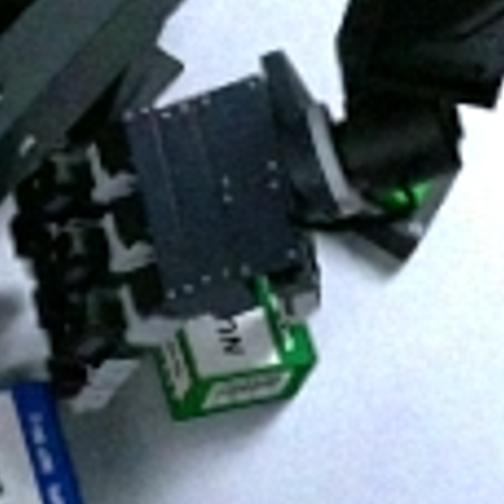

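Call:
move --arm2 '{"target":[0.2235,-0.587,0.785,-0.4668,0.8085,-0.3104,0.1792],"speed":0.1}'

Call:
move --arm2 '{"joints":{"hand_index_mcp":0.09,"hand_middle_mcp":0.09,"hand_ring_mcp":0.16,"hand_thumb_mcp":-0.08,"hand_thumb_ipl":0.11}}' --cameras '["cam_stock"]'

Call:
zoom_image --camera "cam_stock" --region '[395, 155, 475, 235]'

Scene clock: 145.80 s.
Joint torques (N m): arm1=[-0.09 -2.61 8.01 0.32 0.31 0.02] | arm2=[-0.26 -9.05 4.72 1.29 -0.79 -0.16] | arm3=[-0.91 3.08 9.47 1.33 -0.44 -0.29] | arm4=[-0.26 1.61 11.1 2.28 0.1 -0.1]
Motor temperatures (°C): arm1=[31 31 39 28 29 31] | arm2=[30 34 35 32 32 28] | arm3=[32 30 43 32 31 28] | arm4=[31 34 54 31 29 30]
Heat: arm1: hottest joint3_rad 39 °C; arm2: hottest joint3_rad 35 °C; arm3: hottest joint3_rad 43 °C; arm4: hottest joint3_rad 54 °C.
move: arm2 off_target
Joint velocities: within noise
arm1, arm3, arm4: as last shown
arm2.joint_positions: joint1_rad=-0.932 joint2_rad=+2.280 joint3_rad=+1.135 joint4_rad=-0.848 joint5_rad=-0.990 joint6_rad=+1.089 hand_index_mcp=+0.217 hand_index_abd=+0.001 hand_index_pip=+0.433 hand_index_dip=+0.683 hand_middle_mcp=+0.217 hand_middle_abd=+0.003 hand_middle_pip=+0.434 hand_middle_dip=+0.683 hand_ring_mcp=+0.269 hand_ring_abd=-0.003 hand_ring_pip=+0.434 hand_ring_dip=+0.555 hand_thumb_cmc=-0.703 hand_thumb_axl=+0.677 hand_thumb_mcp=+0.089 hand_thumb_ipl=+0.153 hand_current_limit=+0.600 hand_speed=-0.850
arm2.joint_status: not commanded
arm2.hand_state: goal,goal,goal,goal,goal,goal,goal,goal,goal,goal,goal,goal,goal,goal,goal,goal
arm2.index_mcp_current_ma: -1
arm2.index_abd_current_ma: 0
arm2.index_pip_current_ma: 0
arm2.index_dip_current_ma: 1
arm2.middle_mcp_current_ma: 0
arm2.middle_abd_current_ma: 0
arm2.middle_pip_current_ma: 0
arm2.middle_dip_current_ma: 0
arm2.ring_mcp_current_ma: -2
arm2.ring_abd_current_ma: 0
arm2.ring_pip_current_ma: 0
arm2.ring_dip_current_ma: 1
arm2.thumb_cmc_current_ma: -1
arm2.thumb_axl_current_ma: 0
arm2.thumb_mcp_current_ma: 6
arm2.thumb_ipl_current_ma: 1
arm2.hand_goal_index_mcp: 0.220
arm2.hand_goal_index_abd: 0.000
arm2.hand_goal_index_pip: 0.432
arm2.hand_goal_index_dip: 0.680
arm2.hand_goal_middle_mcp: 0.220
arm2.hand_goal_middle_abd: 0.000
arm2.hand_goal_middle_pip: 0.432
arm2.hand_goal_middle_dip: 0.680
arm2.hand_goal_ring_mcp: 0.274
arm2.hand_goal_ring_abd: 0.000
arm2.hand_goal_ring_pip: 0.432
arm2.hand_goal_ring_dip: 0.552
arm2.hand_goal_thumb_cmc: -0.700
arm2.hand_goal_thumb_axl: 0.678
arm2.hand_goal_thumb_mcp: 0.080
arm2.hand_goal_thumb_ipl: 0.150
arm2.hand: x=+0.2191 y=-0.5885 z=+0.8110 quat_wxyz=(-0.467, +0.804, -0.321, +0.179) (m; scene frame)
arm2.hand_target: x=+0.2224 y=-0.5862 z=+0.7864 quat_wxyz=(-0.467, +0.808, -0.310, +0.179) (m; scene frame)
arm2.hand_status: off_target (0.026 m and 1.3 deg from the pose sent, 0.029 m and 0.5 deg at the start)
pictures: none

Scene clock: 146.60 s.
Joint torques (N m): arm1=[-0.15 -2.61 8.02 0.32 0.31 0.02] | arm2=[-0.09 -9.82 3.97 1.4 -0.87 -0.33] | arm3=[-0.91 3.08 9.5 1.35 -0.44 -0.29] | arm4=[-0.03 2.14 11.36 2.39 0.08 -0.14]
Motor temperatures (°C): arm1=[31 31 39 28 29 31] | arm2=[30 34 35 32 32 28] | arm3=[32 30 43 32 31 28] | arm4=[31 34 54 31 29 30]
Heat: arm1: hottest joint3_rad 39 °C; arm2: hottest joint3_rad 35 °C; arm3: hottest joint3_rad 43 °C; arm4: hottest joint3_rad 54 °C.
move: arm2 off_target
Joint velocities: within noise
arm1, arm3, arm4: as last shown
arm2.joint_positions: joint1_rad=-0.932 joint2_rad=+2.280 joint3_rad=+1.145 joint4_rad=-0.847 joint5_rad=-0.987 joint6_rad=+1.104 hand_index_mcp=+0.089 hand_index_abd=+0.001 hand_index_pip=+0.433 hand_index_dip=+0.683 hand_middle_mcp=+0.089 hand_middle_abd=+0.003 hand_middle_pip=+0.434 hand_middle_dip=+0.683 hand_ring_mcp=+0.158 hand_ring_abd=-0.003 hand_ring_pip=+0.434 hand_ring_dip=+0.555 hand_thumb_cmc=-0.682 hand_thumb_axl=+0.681 hand_thumb_mcp=+0.057 hand_thumb_ipl=+0.145 hand_current_limit=+0.600 hand_speed=-0.850
arm2.joint_status: hand_thumb_mcp off_target (ended at +0.057, target -0.080); hand_thumb_ipl off_target (ended at +0.145, target +0.110); the others done
arm2.hand_state: goal,goal,goal,goal,goal,goal,goal,goal,goal,goal,goal,goal,goal,goal,blocked,blocked
arm2.index_mcp_current_ma: 0
arm2.index_abd_current_ma: 0
arm2.index_pip_current_ma: 0
arm2.index_dip_current_ma: 1
arm2.middle_mcp_current_ma: 0
arm2.middle_abd_current_ma: 0
arm2.middle_pip_current_ma: 0
arm2.middle_dip_current_ma: 0
arm2.ring_mcp_current_ma: 0
arm2.ring_abd_current_ma: 0
arm2.ring_pip_current_ma: 0
arm2.ring_dip_current_ma: 1
arm2.thumb_cmc_current_ma: 11
arm2.thumb_axl_current_ma: 1
arm2.thumb_mcp_current_ma: 440
arm2.thumb_ipl_current_ma: 58
arm2.hand_goal_index_mcp: 0.090
arm2.hand_goal_index_abd: 0.000
arm2.hand_goal_index_pip: 0.432
arm2.hand_goal_index_dip: 0.680
arm2.hand_goal_middle_mcp: 0.090
arm2.hand_goal_middle_abd: 0.000
arm2.hand_goal_middle_pip: 0.432
arm2.hand_goal_middle_dip: 0.680
arm2.hand_goal_ring_mcp: 0.160
arm2.hand_goal_ring_abd: 0.000
arm2.hand_goal_ring_pip: 0.432
arm2.hand_goal_ring_dip: 0.552
arm2.hand_goal_thumb_cmc: -0.700
arm2.hand_goal_thumb_axl: 0.678
arm2.hand_goal_thumb_mcp: -0.080
arm2.hand_goal_thumb_ipl: 0.110
arm2.hand: x=+0.2212 y=-0.5930 z=+0.8118 quat_wxyz=(-0.464, +0.804, -0.324, +0.179) (m; scene frame)
arm2.hand_target: x=+0.2226 y=-0.5861 z=+0.7865 quat_wxyz=(-0.467, +0.808, -0.310, +0.179) (m; scene frame)
arm2.hand_status: not commanded
pictures: cam_stock
Images, in order (width x height): cam_stock 672x504.

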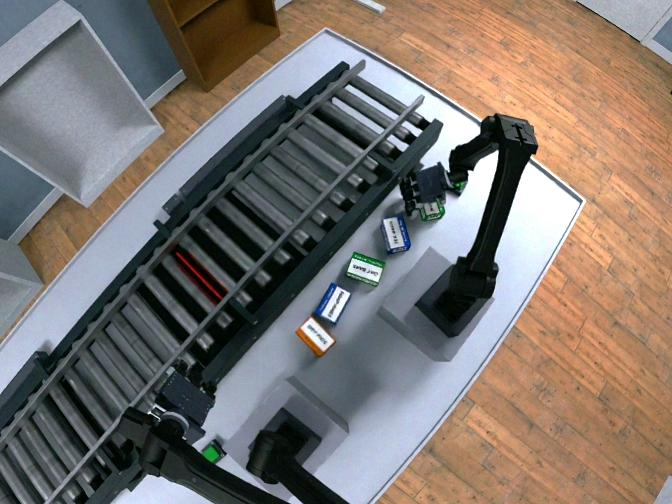

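Scaled by 6.300 from the camera's 672x504 image, which has a finer 960x720 frame.

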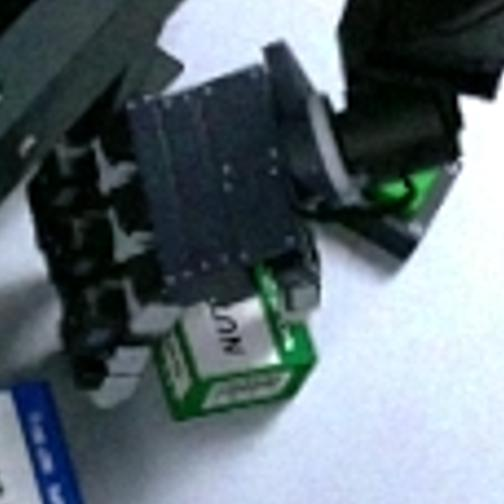

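Call:
move --arm2 '{"joints":{"hand_index_mcp":0.24,"hand_middle_mcp":0.24,"hand_ring_mcp":0.29,"hand_thumb_mcp":0.08,"hand_thumb_ipl":0.15}}'

Call:
move --arm2 '{"target":[0.2225,-0.587,0.84,-0.4668,0.8085,-0.3104,0.1792],"speed":0.15}'

Call:
move --arm2 '{"target":[0.2155,-0.5965,0.825,-0.4668,0.8085,-0.3104,0.1792],"speed":0.1}' --cameras '["cam_stock"]'

Call:
zoom_image --camera "cam_stock" --region '[395, 155, 475, 235]'

Scene clock: 150.87 s.
Joint torques (N m): arm1=[-0.09 -2.61 8.03 0.32 0.31 0.02] | arm2=[0.32 -9.58 3.93 1.36 -0.85 -0.35] | arm3=[-0.97 3.14 9.48 1.32 -0.44 -0.29] | arm4=[0.15 2.26 11.18 2.22 0.11 -0.09]
Motor temperatures (°C): arm1=[31 31 39 28 29 31] | arm2=[30 34 34 32 32 28] | arm3=[32 30 43 32 31 28] | arm4=[31 34 54 31 29 30]
Heat: arm1: hottest joint3_rad 39 °C; arm2: hottest joint2_rad 34 °C; arm3: hottest joint3_rad 43 °C; arm4: hottest joint3_rad 54 °C.
move: arm2 off_target
Joint velocities: within noise
arm1, arm3, arm4: as last shown
arm2.joint_positions: joint1_rad=-0.932 joint2_rad=+2.280 joint3_rad=+1.145 joint4_rad=-0.847 joint5_rad=-0.989 joint6_rad=+1.106 hand_index_mcp=+0.228 hand_index_abd=+0.001 hand_index_pip=+0.433 hand_index_dip=+0.683 hand_middle_mcp=+0.230 hand_middle_abd=+0.003 hand_middle_pip=+0.434 hand_middle_dip=+0.683 hand_ring_mcp=+0.245 hand_ring_abd=-0.003 hand_ring_pip=+0.434 hand_ring_dip=+0.555 hand_thumb_cmc=-0.688 hand_thumb_axl=+0.681 hand_thumb_mcp=+0.075 hand_thumb_ipl=+0.149 hand_current_limit=+0.600 hand_speed=-0.850
arm2.joint_status: hand_ring_mcp off_target (ended at +0.245, target +0.290); the others done
arm2.hand_state: goal,goal,goal,goal,goal,goal,goal,goal,blocked,goal,goal,goal,goal,goal,goal,goal
arm2.index_mcp_current_ma: -6
arm2.index_abd_current_ma: 0
arm2.index_pip_current_ma: 0
arm2.index_dip_current_ma: 1
arm2.middle_mcp_current_ma: -5
arm2.middle_abd_current_ma: 0
arm2.middle_pip_current_ma: 0
arm2.middle_dip_current_ma: 0
arm2.ring_mcp_current_ma: -60
arm2.ring_abd_current_ma: 0
arm2.ring_pip_current_ma: 0
arm2.ring_dip_current_ma: 1
arm2.thumb_cmc_current_ma: 6
arm2.thumb_axl_current_ma: 1
arm2.thumb_mcp_current_ma: -2
arm2.thumb_ipl_current_ma: 0
arm2.hand_goal_index_mcp: 0.240
arm2.hand_goal_index_abd: 0.000
arm2.hand_goal_index_pip: 0.432
arm2.hand_goal_index_dip: 0.680
arm2.hand_goal_middle_mcp: 0.240
arm2.hand_goal_middle_abd: 0.000
arm2.hand_goal_middle_pip: 0.432
arm2.hand_goal_middle_dip: 0.680
arm2.hand_goal_ring_mcp: 0.290
arm2.hand_goal_ring_abd: 0.000
arm2.hand_goal_ring_pip: 0.432
arm2.hand_goal_ring_dip: 0.552
arm2.hand_goal_thumb_cmc: -0.700
arm2.hand_goal_thumb_axl: 0.678
arm2.hand_goal_thumb_mcp: 0.080
arm2.hand_goal_thumb_ipl: 0.150
arm2.hand: x=+0.2214 y=-0.5927 z=+0.8120 quat_wxyz=(-0.465, +0.803, -0.326, +0.179) (m; scene frame)
arm2.hand_target: x=+0.2225 y=-0.5862 z=+0.7865 quat_wxyz=(-0.467, +0.809, -0.310, +0.179) (m; scene frame)
arm2.hand_status: not commanded
pictures: none

Scene clock: 151.97 s.
Joint torques (N m): arm1=[-0.09 -2.61 8.02 0.32 0.31 0.02] | arm2=[-0.21 -14.45 3.22 -0.49 -0.93 -0.16] | arm3=[-1.03 3.14 9.48 1.32 -0.44 -0.29] | arm4=[0.26 1.96 11.3 2.29 0.11 -0.09]
Motor temperatures (°C): arm1=[31 31 39 28 29 31] | arm2=[30 34 34 32 32 28] | arm3=[32 30 43 32 31 28] | arm4=[31 34 54 31 29 30]
Heat: arm1: hottest joint3_rad 39 °C; arm2: hottest joint2_rad 34 °C; arm3: hottest joint3_rad 43 °C; arm4: hottest joint3_rad 54 °C.
move: arm2 done
Joint velocities: within noise
arm1, arm3, arm4: as last shown
arm2.joint_positions: joint1_rad=-0.932 joint2_rad=+2.220 joint3_rad=+1.123 joint4_rad=-0.895 joint5_rad=-0.986 joint6_rad=+1.083 hand_index_mcp=+0.228 hand_index_abd=+0.001 hand_index_pip=+0.433 hand_index_dip=+0.683 hand_middle_mcp=+0.230 hand_middle_abd=+0.002 hand_middle_pip=+0.434 hand_middle_dip=+0.683 hand_ring_mcp=+0.277 hand_ring_abd=-0.003 hand_ring_pip=+0.434 hand_ring_dip=+0.555 hand_thumb_cmc=-0.698 hand_thumb_axl=+0.680 hand_thumb_mcp=+0.077 hand_thumb_ipl=+0.148 hand_current_limit=+0.600 hand_speed=-0.850
arm2.joint_status: not commanded
arm2.hand_state: goal,goal,goal,goal,goal,goal,goal,goal,goal,goal,goal,goal,goal,goal,goal,goal
arm2.index_mcp_current_ma: -6
arm2.index_abd_current_ma: 0
arm2.index_pip_current_ma: 0
arm2.index_dip_current_ma: 1
arm2.middle_mcp_current_ma: -5
arm2.middle_abd_current_ma: 0
arm2.middle_pip_current_ma: 0
arm2.middle_dip_current_ma: 0
arm2.ring_mcp_current_ma: -8
arm2.ring_abd_current_ma: 0
arm2.ring_pip_current_ma: 0
arm2.ring_dip_current_ma: 1
arm2.thumb_cmc_current_ma: 0
arm2.thumb_axl_current_ma: 0
arm2.thumb_mcp_current_ma: -1
arm2.thumb_ipl_current_ma: -1
arm2.hand_goal_index_mcp: 0.240
arm2.hand_goal_index_abd: 0.000
arm2.hand_goal_index_pip: 0.432
arm2.hand_goal_index_dip: 0.680
arm2.hand_goal_middle_mcp: 0.240
arm2.hand_goal_middle_abd: 0.000
arm2.hand_goal_middle_pip: 0.432
arm2.hand_goal_middle_dip: 0.680
arm2.hand_goal_ring_mcp: 0.290
arm2.hand_goal_ring_abd: 0.000
arm2.hand_goal_ring_pip: 0.432
arm2.hand_goal_ring_dip: 0.552
arm2.hand_goal_thumb_cmc: -0.700
arm2.hand_goal_thumb_axl: 0.678
arm2.hand_goal_thumb_mcp: 0.080
arm2.hand_goal_thumb_ipl: 0.150
arm2.on_its_own: hand_ring_mcp moved +0.032 to your old target +0.290
arm2.hand: x=+0.2197 y=-0.5906 z=+0.8358 quat_wxyz=(-0.465, +0.806, -0.318, +0.180) (m; scene frame)
arm2.hand_target: x=+0.2225 y=-0.5870 z=+0.8399 quat_wxyz=(-0.467, +0.809, -0.310, +0.179) (m; scene frame)
arm2.hand_status: done (0.006 m and 1.0 deg from the pose sent, 0.029 m and 1.9 deg at the start)
pictures: none

Scene clock: 153.07 s.
Joint torques (N m): arm1=[-0.09 -2.61 8.02 0.32 0.31 0.02] | arm2=[-1.73 -11.69 4.98 -0.58 -0.76 -0.11] | arm3=[-0.97 3.08 9.47 1.32 -0.45 -0.29] | arm4=[0.09 1.96 11.15 2.29 0.06 -0.12]
Motor temperatures (°C): arm1=[31 31 39 28 29 31] | arm2=[30 34 34 32 32 28] | arm3=[32 30 43 32 31 28] | arm4=[31 34 54 31 29 30]
Heat: arm1: hottest joint3_rad 39 °C; arm2: hottest joint2_rad 34 °C; arm3: hottest joint3_rad 43 °C; arm4: hottest joint3_rad 54 °C.
move: arm2 done
Joint velocities: within noise
arm1, arm3, arm4: as last shown
arm2.joint_positions: joint1_rad=-0.936 joint2_rad=+2.230 joint3_rad=+1.130 joint4_rad=-0.910 joint5_rad=-0.981 joint6_rad=+1.041 hand_index_mcp=+0.228 hand_index_abd=+0.001 hand_index_pip=+0.433 hand_index_dip=+0.683 hand_middle_mcp=+0.230 hand_middle_abd=+0.002 hand_middle_pip=+0.434 hand_middle_dip=+0.683 hand_ring_mcp=+0.277 hand_ring_abd=-0.003 hand_ring_pip=+0.434 hand_ring_dip=+0.555 hand_thumb_cmc=-0.698 hand_thumb_axl=+0.680 hand_thumb_mcp=+0.077 hand_thumb_ipl=+0.148 hand_current_limit=+0.600 hand_speed=-0.850
arm2.joint_status: not commanded
arm2.hand_state: goal,goal,goal,goal,goal,goal,goal,goal,goal,goal,goal,goal,goal,goal,goal,goal
arm2.index_mcp_current_ma: -6
arm2.index_abd_current_ma: 0
arm2.index_pip_current_ma: 0
arm2.index_dip_current_ma: 1
arm2.middle_mcp_current_ma: -5
arm2.middle_abd_current_ma: 0
arm2.middle_pip_current_ma: 0
arm2.middle_dip_current_ma: 0
arm2.ring_mcp_current_ma: -7
arm2.ring_abd_current_ma: 0
arm2.ring_pip_current_ma: 0
arm2.ring_dip_current_ma: 1
arm2.thumb_cmc_current_ma: 0
arm2.thumb_axl_current_ma: 0
arm2.thumb_mcp_current_ma: -1
arm2.thumb_ipl_current_ma: -1
arm2.hand_goal_index_mcp: 0.240
arm2.hand_goal_index_abd: 0.000
arm2.hand_goal_index_pip: 0.432
arm2.hand_goal_index_dip: 0.680
arm2.hand_goal_middle_mcp: 0.240
arm2.hand_goal_middle_abd: 0.000
arm2.hand_goal_middle_pip: 0.432
arm2.hand_goal_middle_dip: 0.680
arm2.hand_goal_ring_mcp: 0.290
arm2.hand_goal_ring_abd: 0.000
arm2.hand_goal_ring_pip: 0.432
arm2.hand_goal_ring_dip: 0.552
arm2.hand_goal_thumb_cmc: -0.700
arm2.hand_goal_thumb_axl: 0.678
arm2.hand_goal_thumb_mcp: 0.080
arm2.hand_goal_thumb_ipl: 0.150
arm2.hand: x=+0.2188 y=-0.5927 z=+0.8330 quat_wxyz=(-0.464, +0.811, -0.306, +0.183) (m; scene frame)
arm2.hand_target: x=+0.2154 y=-0.5962 z=+0.8251 quat_wxyz=(-0.467, +0.809, -0.310, +0.179) (m; scene frame)
arm2.hand_status: done (0.009 m and 0.8 deg from the pose sent, 0.013 m and 1.0 deg at the start)
pictures: cam_stock
Images, in order (width x height): cam_stock 672x504.

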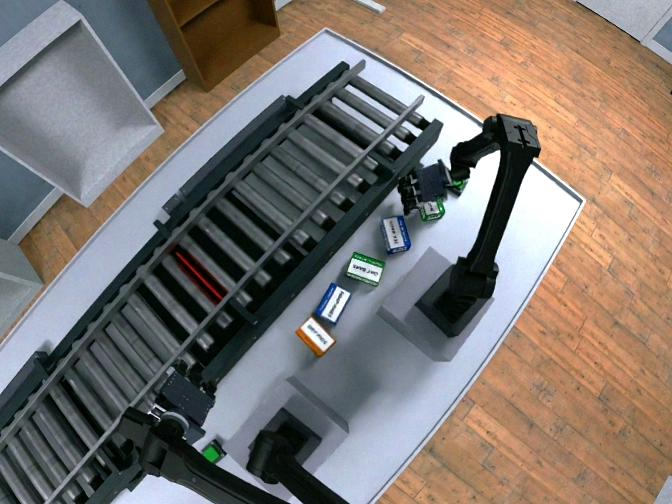

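Scaled by 6.300 from the camera's 672x504 image, which has a finer 960x720 frame.

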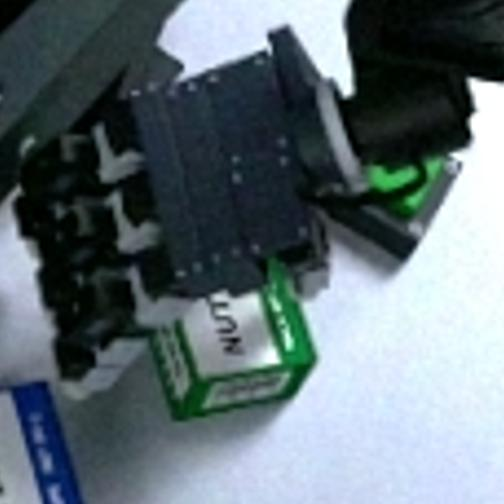

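Call:
move --arm2 '{"target":[0.204,-0.598,0.83,-0.4668,0.8085,-0.3104,0.1792],"speed":0.1,"joints":{"hand_ring_mcp":0.25}}' --cameras '["cam_stock"]'

Call:
zoom_image --camera "cam_stock" --region '[395, 155, 475, 235]'

Scene clock: 156.40 s.
Joint torques (N m): arm1=[-0.09 -2.61 8.03 0.34 0.31 0.02] | arm2=[-1.79 -12.1 4.05 -0.65 -0.7 -0.12] | arm3=[-0.91 3.08 9.47 1.33 -0.44 -0.29] | arm4=[-0.03 1.9 11.17 2.21 0.12 -0.12]
Motor temperatures (°C): arm1=[31 31 39 28 29 31] | arm2=[30 34 34 32 32 28] | arm3=[32 30 43 32 31 28] | arm4=[31 34 54 31 29 30]
Heat: arm1: hottest joint3_rad 39 °C; arm2: hottest joint2_rad 34 °C; arm3: hottest joint3_rad 43 °C; arm4: hottest joint3_rad 54 °C.
move: arm2 done
Joint velocities: within noise
arm1.joint_positions: joint1_rad=+0.315 joint2_rad=+0.818 joint3_rad=+0.657 joint4_rad=-1.127 joint5_rad=+0.606 joint6_rad=-1.198 hand_index_mcp=+0.224 hand_index_abd=+0.000 hand_index_pip=+0.436 hand_index_dip=+0.683 hand_middle_mcp=+0.224 hand_middle_abd=+0.000 hand_middle_pip=+0.436 hand_middle_dip=+0.683 hand_ring_mcp=+0.277 hand_ring_abd=+0.000 hand_ring_pip=+0.435 hand_ring_dip=+0.555 hand_thumb_cmc=-0.643 hand_thumb_axl=+0.677 hand_thumb_mcp=+0.079 hand_thumb_ipl=+0.151 hand_current_limit=+0.400 hand_speed=-0.600
arm1.joint_status: not commanded
arm1.hand_state: goal,goal,goal,goal,goal,goal,goal,goal,goal,goal,goal,goal,goal,goal,goal,goal
arm1.index_mcp_current_ma: 1
arm1.index_abd_current_ma: 0
arm1.index_pip_current_ma: 1
arm1.index_dip_current_ma: 0
arm1.middle_mcp_current_ma: 1
arm1.middle_abd_current_ma: 0
arm1.middle_pip_current_ma: 1
arm1.middle_dip_current_ma: 0
arm1.ring_mcp_current_ma: 0
arm1.ring_abd_current_ma: 0
arm1.ring_pip_current_ma: 0
arm1.ring_dip_current_ma: 0
arm1.thumb_cmc_current_ma: 0
arm1.thumb_axl_current_ma: 0
arm1.thumb_mcp_current_ma: 0
arm1.thumb_ipl_current_ma: 0
arm1.hand_goal_index_mcp: 0.220
arm1.hand_goal_index_abd: 0.000
arm1.hand_goal_index_pip: 0.432
arm1.hand_goal_index_dip: 0.680
arm1.hand_goal_middle_mcp: 0.220
arm1.hand_goal_middle_abd: 0.000
arm1.hand_goal_middle_pip: 0.432
arm1.hand_goal_middle_dip: 0.680
arm1.hand_goal_ring_mcp: 0.274
arm1.hand_goal_ring_abd: 0.000
arm1.hand_goal_ring_pip: 0.432
arm1.hand_goal_ring_dip: 0.552
arm1.hand_goal_thumb_cmc: -0.640
arm1.hand_goal_thumb_axl: 0.678
arm1.hand_goal_thumb_mcp: 0.080
arm1.hand_goal_thumb_ipl: 0.150
arm1.hand: x=+0.3299 y=+0.4110 z=+1.1364 quat_wxyz=(+0.231, +0.049, +0.945, -0.226) (m; scene frame)
arm1.hand_target: x=+0.3259 y=+0.4081 z=+1.1358 quat_wxyz=(+0.226, +0.046, +0.946, -0.228) (m; scene frame)
arm1.hand_status: not commanded
arm2.joint_positions: joint1_rad=-0.960 joint2_rad=+2.230 joint3_rad=+1.130 joint4_rad=-0.943 joint5_rad=-0.970 joint6_rad=+1.004 hand_index_mcp=+0.228 hand_index_abd=+0.001 hand_index_pip=+0.433 hand_index_dip=+0.683 hand_middle_mcp=+0.230 hand_middle_abd=+0.002 hand_middle_pip=+0.434 hand_middle_dip=+0.683 hand_ring_mcp=+0.248 hand_ring_abd=-0.003 hand_ring_pip=+0.434 hand_ring_dip=+0.555 hand_thumb_cmc=-0.698 hand_thumb_axl=+0.680 hand_thumb_mcp=+0.077 hand_thumb_ipl=+0.148 hand_current_limit=+0.600 hand_speed=-0.850
arm2.joint_status: all done
arm2.hand_state: goal,goal,goal,goal,goal,goal,goal,goal,goal,goal,goal,goal,goal,goal,goal,goal
arm2.index_mcp_current_ma: -6
arm2.index_abd_current_ma: 0
arm2.index_pip_current_ma: 0
arm2.index_dip_current_ma: 1
arm2.middle_mcp_current_ma: -5
arm2.middle_abd_current_ma: 0
arm2.middle_pip_current_ma: 0
arm2.middle_dip_current_ma: 0
arm2.ring_mcp_current_ma: 0
arm2.ring_abd_current_ma: 0
arm2.ring_pip_current_ma: 0
arm2.ring_dip_current_ma: 1
arm2.thumb_cmc_current_ma: 0
arm2.thumb_axl_current_ma: 0
arm2.thumb_mcp_current_ma: -1
arm2.thumb_ipl_current_ma: -1
arm2.hand_goal_index_mcp: 0.240
arm2.hand_goal_index_abd: 0.000
arm2.hand_goal_index_pip: 0.432
arm2.hand_goal_index_dip: 0.680
arm2.hand_goal_middle_mcp: 0.240
arm2.hand_goal_middle_abd: 0.000
arm2.hand_goal_middle_pip: 0.432
arm2.hand_goal_middle_dip: 0.680
arm2.hand_goal_ring_mcp: 0.250
arm2.hand_goal_ring_abd: 0.000
arm2.hand_goal_ring_pip: 0.432
arm2.hand_goal_ring_dip: 0.552
arm2.hand_goal_thumb_cmc: -0.700
arm2.hand_goal_thumb_axl: 0.678
arm2.hand_goal_thumb_mcp: 0.080
arm2.hand_goal_thumb_ipl: 0.150
arm2.hand: x=+0.2083 y=-0.5963 z=+0.8342 quat_wxyz=(-0.464, +0.811, -0.307, +0.182) (m; scene frame)
arm2.hand_target: x=+0.2039 y=-0.5978 z=+0.8301 quat_wxyz=(-0.467, +0.808, -0.311, +0.179) (m; scene frame)
arm2.hand_status: done (0.006 m and 0.7 deg from the pose sent, 0.016 m and 0.8 deg at the start)
arm3.joint_positions: joint1_rad=-0.567 joint2_rad=+0.525 joint3_rad=+1.053 joint4_rad=-1.263 joint5_rad=-0.502 joint6_rad=+0.218 hand_index_mcp=+0.234 hand_index_abd=+0.001 hand_index_pip=+0.437 hand_index_dip=+0.683 hand_middle_mcp=+0.234 hand_middle_abd=+0.001 hand_middle_pip=+0.437 hand_middle_dip=+0.683 hand_ring_mcp=+0.287 hand_ring_abd=+0.001 hand_ring_pip=+0.438 hand_ring_dip=+0.555 hand_thumb_cmc=-0.627 hand_thumb_axl=+0.677 hand_thumb_mcp=+0.079 hand_thumb_ipl=+0.151 hand_current_limit=+0.400 hand_speed=-0.600
arm3.joint_status: not commanded
arm3.hand_state: goal,goal,goal,goal,goal,goal,goal,goal,goal,goal,goal,goal,goal,goal,goal,goal
arm3.index_mcp_current_ma: 65
arm3.index_abd_current_ma: 2
arm3.index_pip_current_ma: 21
arm3.index_dip_current_ma: 11
arm3.middle_mcp_current_ma: 63
arm3.middle_abd_current_ma: 2
arm3.middle_pip_current_ma: 21
arm3.middle_dip_current_ma: 13
arm3.ring_mcp_current_ma: 56
arm3.ring_abd_current_ma: 2
arm3.ring_pip_current_ma: 22
arm3.ring_dip_current_ma: 11
arm3.thumb_cmc_current_ma: 58
arm3.thumb_axl_current_ma: -3
arm3.thumb_mcp_current_ma: -6
arm3.thumb_ipl_current_ma: 6
arm3.hand_goal_index_mcp: 0.220
arm3.hand_goal_index_abd: 0.000
arm3.hand_goal_index_pip: 0.432
arm3.hand_goal_index_dip: 0.680
arm3.hand_goal_middle_mcp: 0.220
arm3.hand_goal_middle_abd: 0.000
arm3.hand_goal_middle_pip: 0.432
arm3.hand_goal_middle_dip: 0.680
arm3.hand_goal_ring_mcp: 0.274
arm3.hand_goal_ring_abd: 0.000
arm3.hand_goal_ring_pip: 0.432
arm3.hand_goal_ring_dip: 0.552
arm3.hand_goal_thumb_cmc: -0.640
arm3.hand_goal_thumb_axl: 0.678
arm3.hand_goal_thumb_mcp: 0.080
arm3.hand_goal_thumb_ipl: 0.150
arm3.hand: x=+0.2017 y=+1.7233 z=+1.4509 quat_wxyz=(+0.204, +0.794, +0.400, +0.410) (m; scene frame)
arm3.hand_target: x=+0.2001 y=+1.7201 z=+1.4499 quat_wxyz=(+0.204, +0.797, +0.397, +0.406) (m; scene frame)
arm3.hand_status: not commanded
arm4.joint_positions: joint1_rad=-0.080 joint2_rad=+0.602 joint3_rad=+1.325 joint4_rad=-1.293 joint5_rad=+0.047 joint6_rad=+1.115 hand_index_mcp=+0.754 hand_index_abd=+0.000 hand_index_pip=+0.577 hand_index_dip=+0.696 hand_middle_mcp=+0.754 hand_middle_abd=+0.000 hand_middle_pip=+0.577 hand_middle_dip=+0.696 hand_ring_mcp=+0.754 hand_ring_abd=+0.000 hand_ring_pip=+0.577 hand_ring_dip=+0.696 hand_thumb_cmc=+0.715 hand_thumb_axl=+0.677 hand_thumb_mcp=+0.226 hand_thumb_ipl=+0.168 hand_current_limit=+0.400 hand_speed=-0.600
arm4.joint_status: not commanded
arm4.hand_state: goal,goal,goal,goal,goal,goal,goal,goal,goal,goal,goal,goal,goal,goal,goal,goal
arm4.index_mcp_current_ma: 0
arm4.index_abd_current_ma: 0
arm4.index_pip_current_ma: 0
arm4.index_dip_current_ma: 0
arm4.middle_mcp_current_ma: 0
arm4.middle_abd_current_ma: 0
arm4.middle_pip_current_ma: 0
arm4.middle_dip_current_ma: 0
arm4.ring_mcp_current_ma: 0
arm4.ring_abd_current_ma: 0
arm4.ring_pip_current_ma: 0
arm4.ring_dip_current_ma: 0
arm4.thumb_cmc_current_ma: 0
arm4.thumb_axl_current_ma: 0
arm4.thumb_mcp_current_ma: 0
arm4.thumb_ipl_current_ma: 0
arm4.hand_goal_index_mcp: 0.754
arm4.hand_goal_index_abd: 0.000
arm4.hand_goal_index_pip: 0.576
arm4.hand_goal_index_dip: 0.696
arm4.hand_goal_middle_mcp: 0.754
arm4.hand_goal_middle_abd: 0.000
arm4.hand_goal_middle_pip: 0.576
arm4.hand_goal_middle_dip: 0.696
arm4.hand_goal_ring_mcp: 0.754
arm4.hand_goal_ring_abd: 0.000
arm4.hand_goal_ring_pip: 0.576
arm4.hand_goal_ring_dip: 0.696
arm4.hand_goal_thumb_cmc: 0.714
arm4.hand_goal_thumb_axl: 0.678
arm4.hand_goal_thumb_mcp: 0.226
arm4.hand_goal_thumb_ipl: 0.168
arm4.hand: x=+0.2723 y=+1.1676 z=+1.5202 quat_wxyz=(+0.110, +0.854, +0.205, +0.465) (m; scene frame)
arm4.hand_target: x=+0.2695 y=+1.1672 z=+1.5361 quat_wxyz=(+0.113, +0.846, +0.203, +0.480) (m; scene frame)
arm4.hand_status: not commanded
pictures: cam_stock
Images, in order (width x height): cam_stock 672x504.

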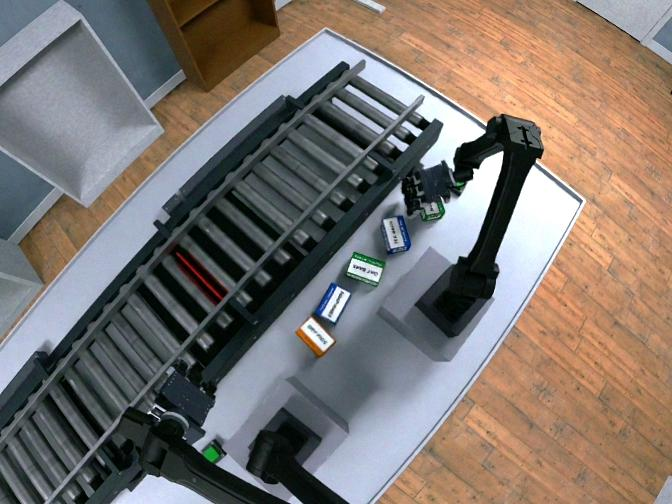

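Scaled by 6.300 from the camera's 672x504 image, which has a finer 960x720 frame.

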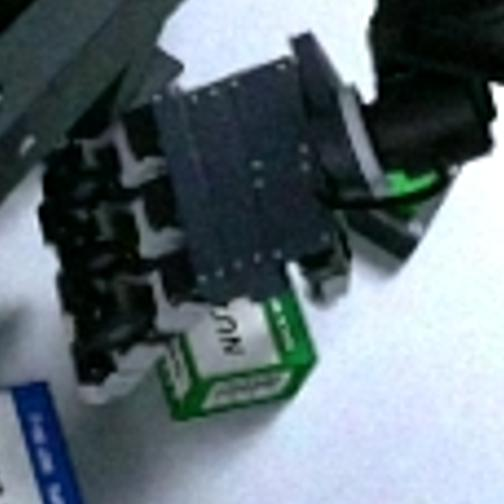

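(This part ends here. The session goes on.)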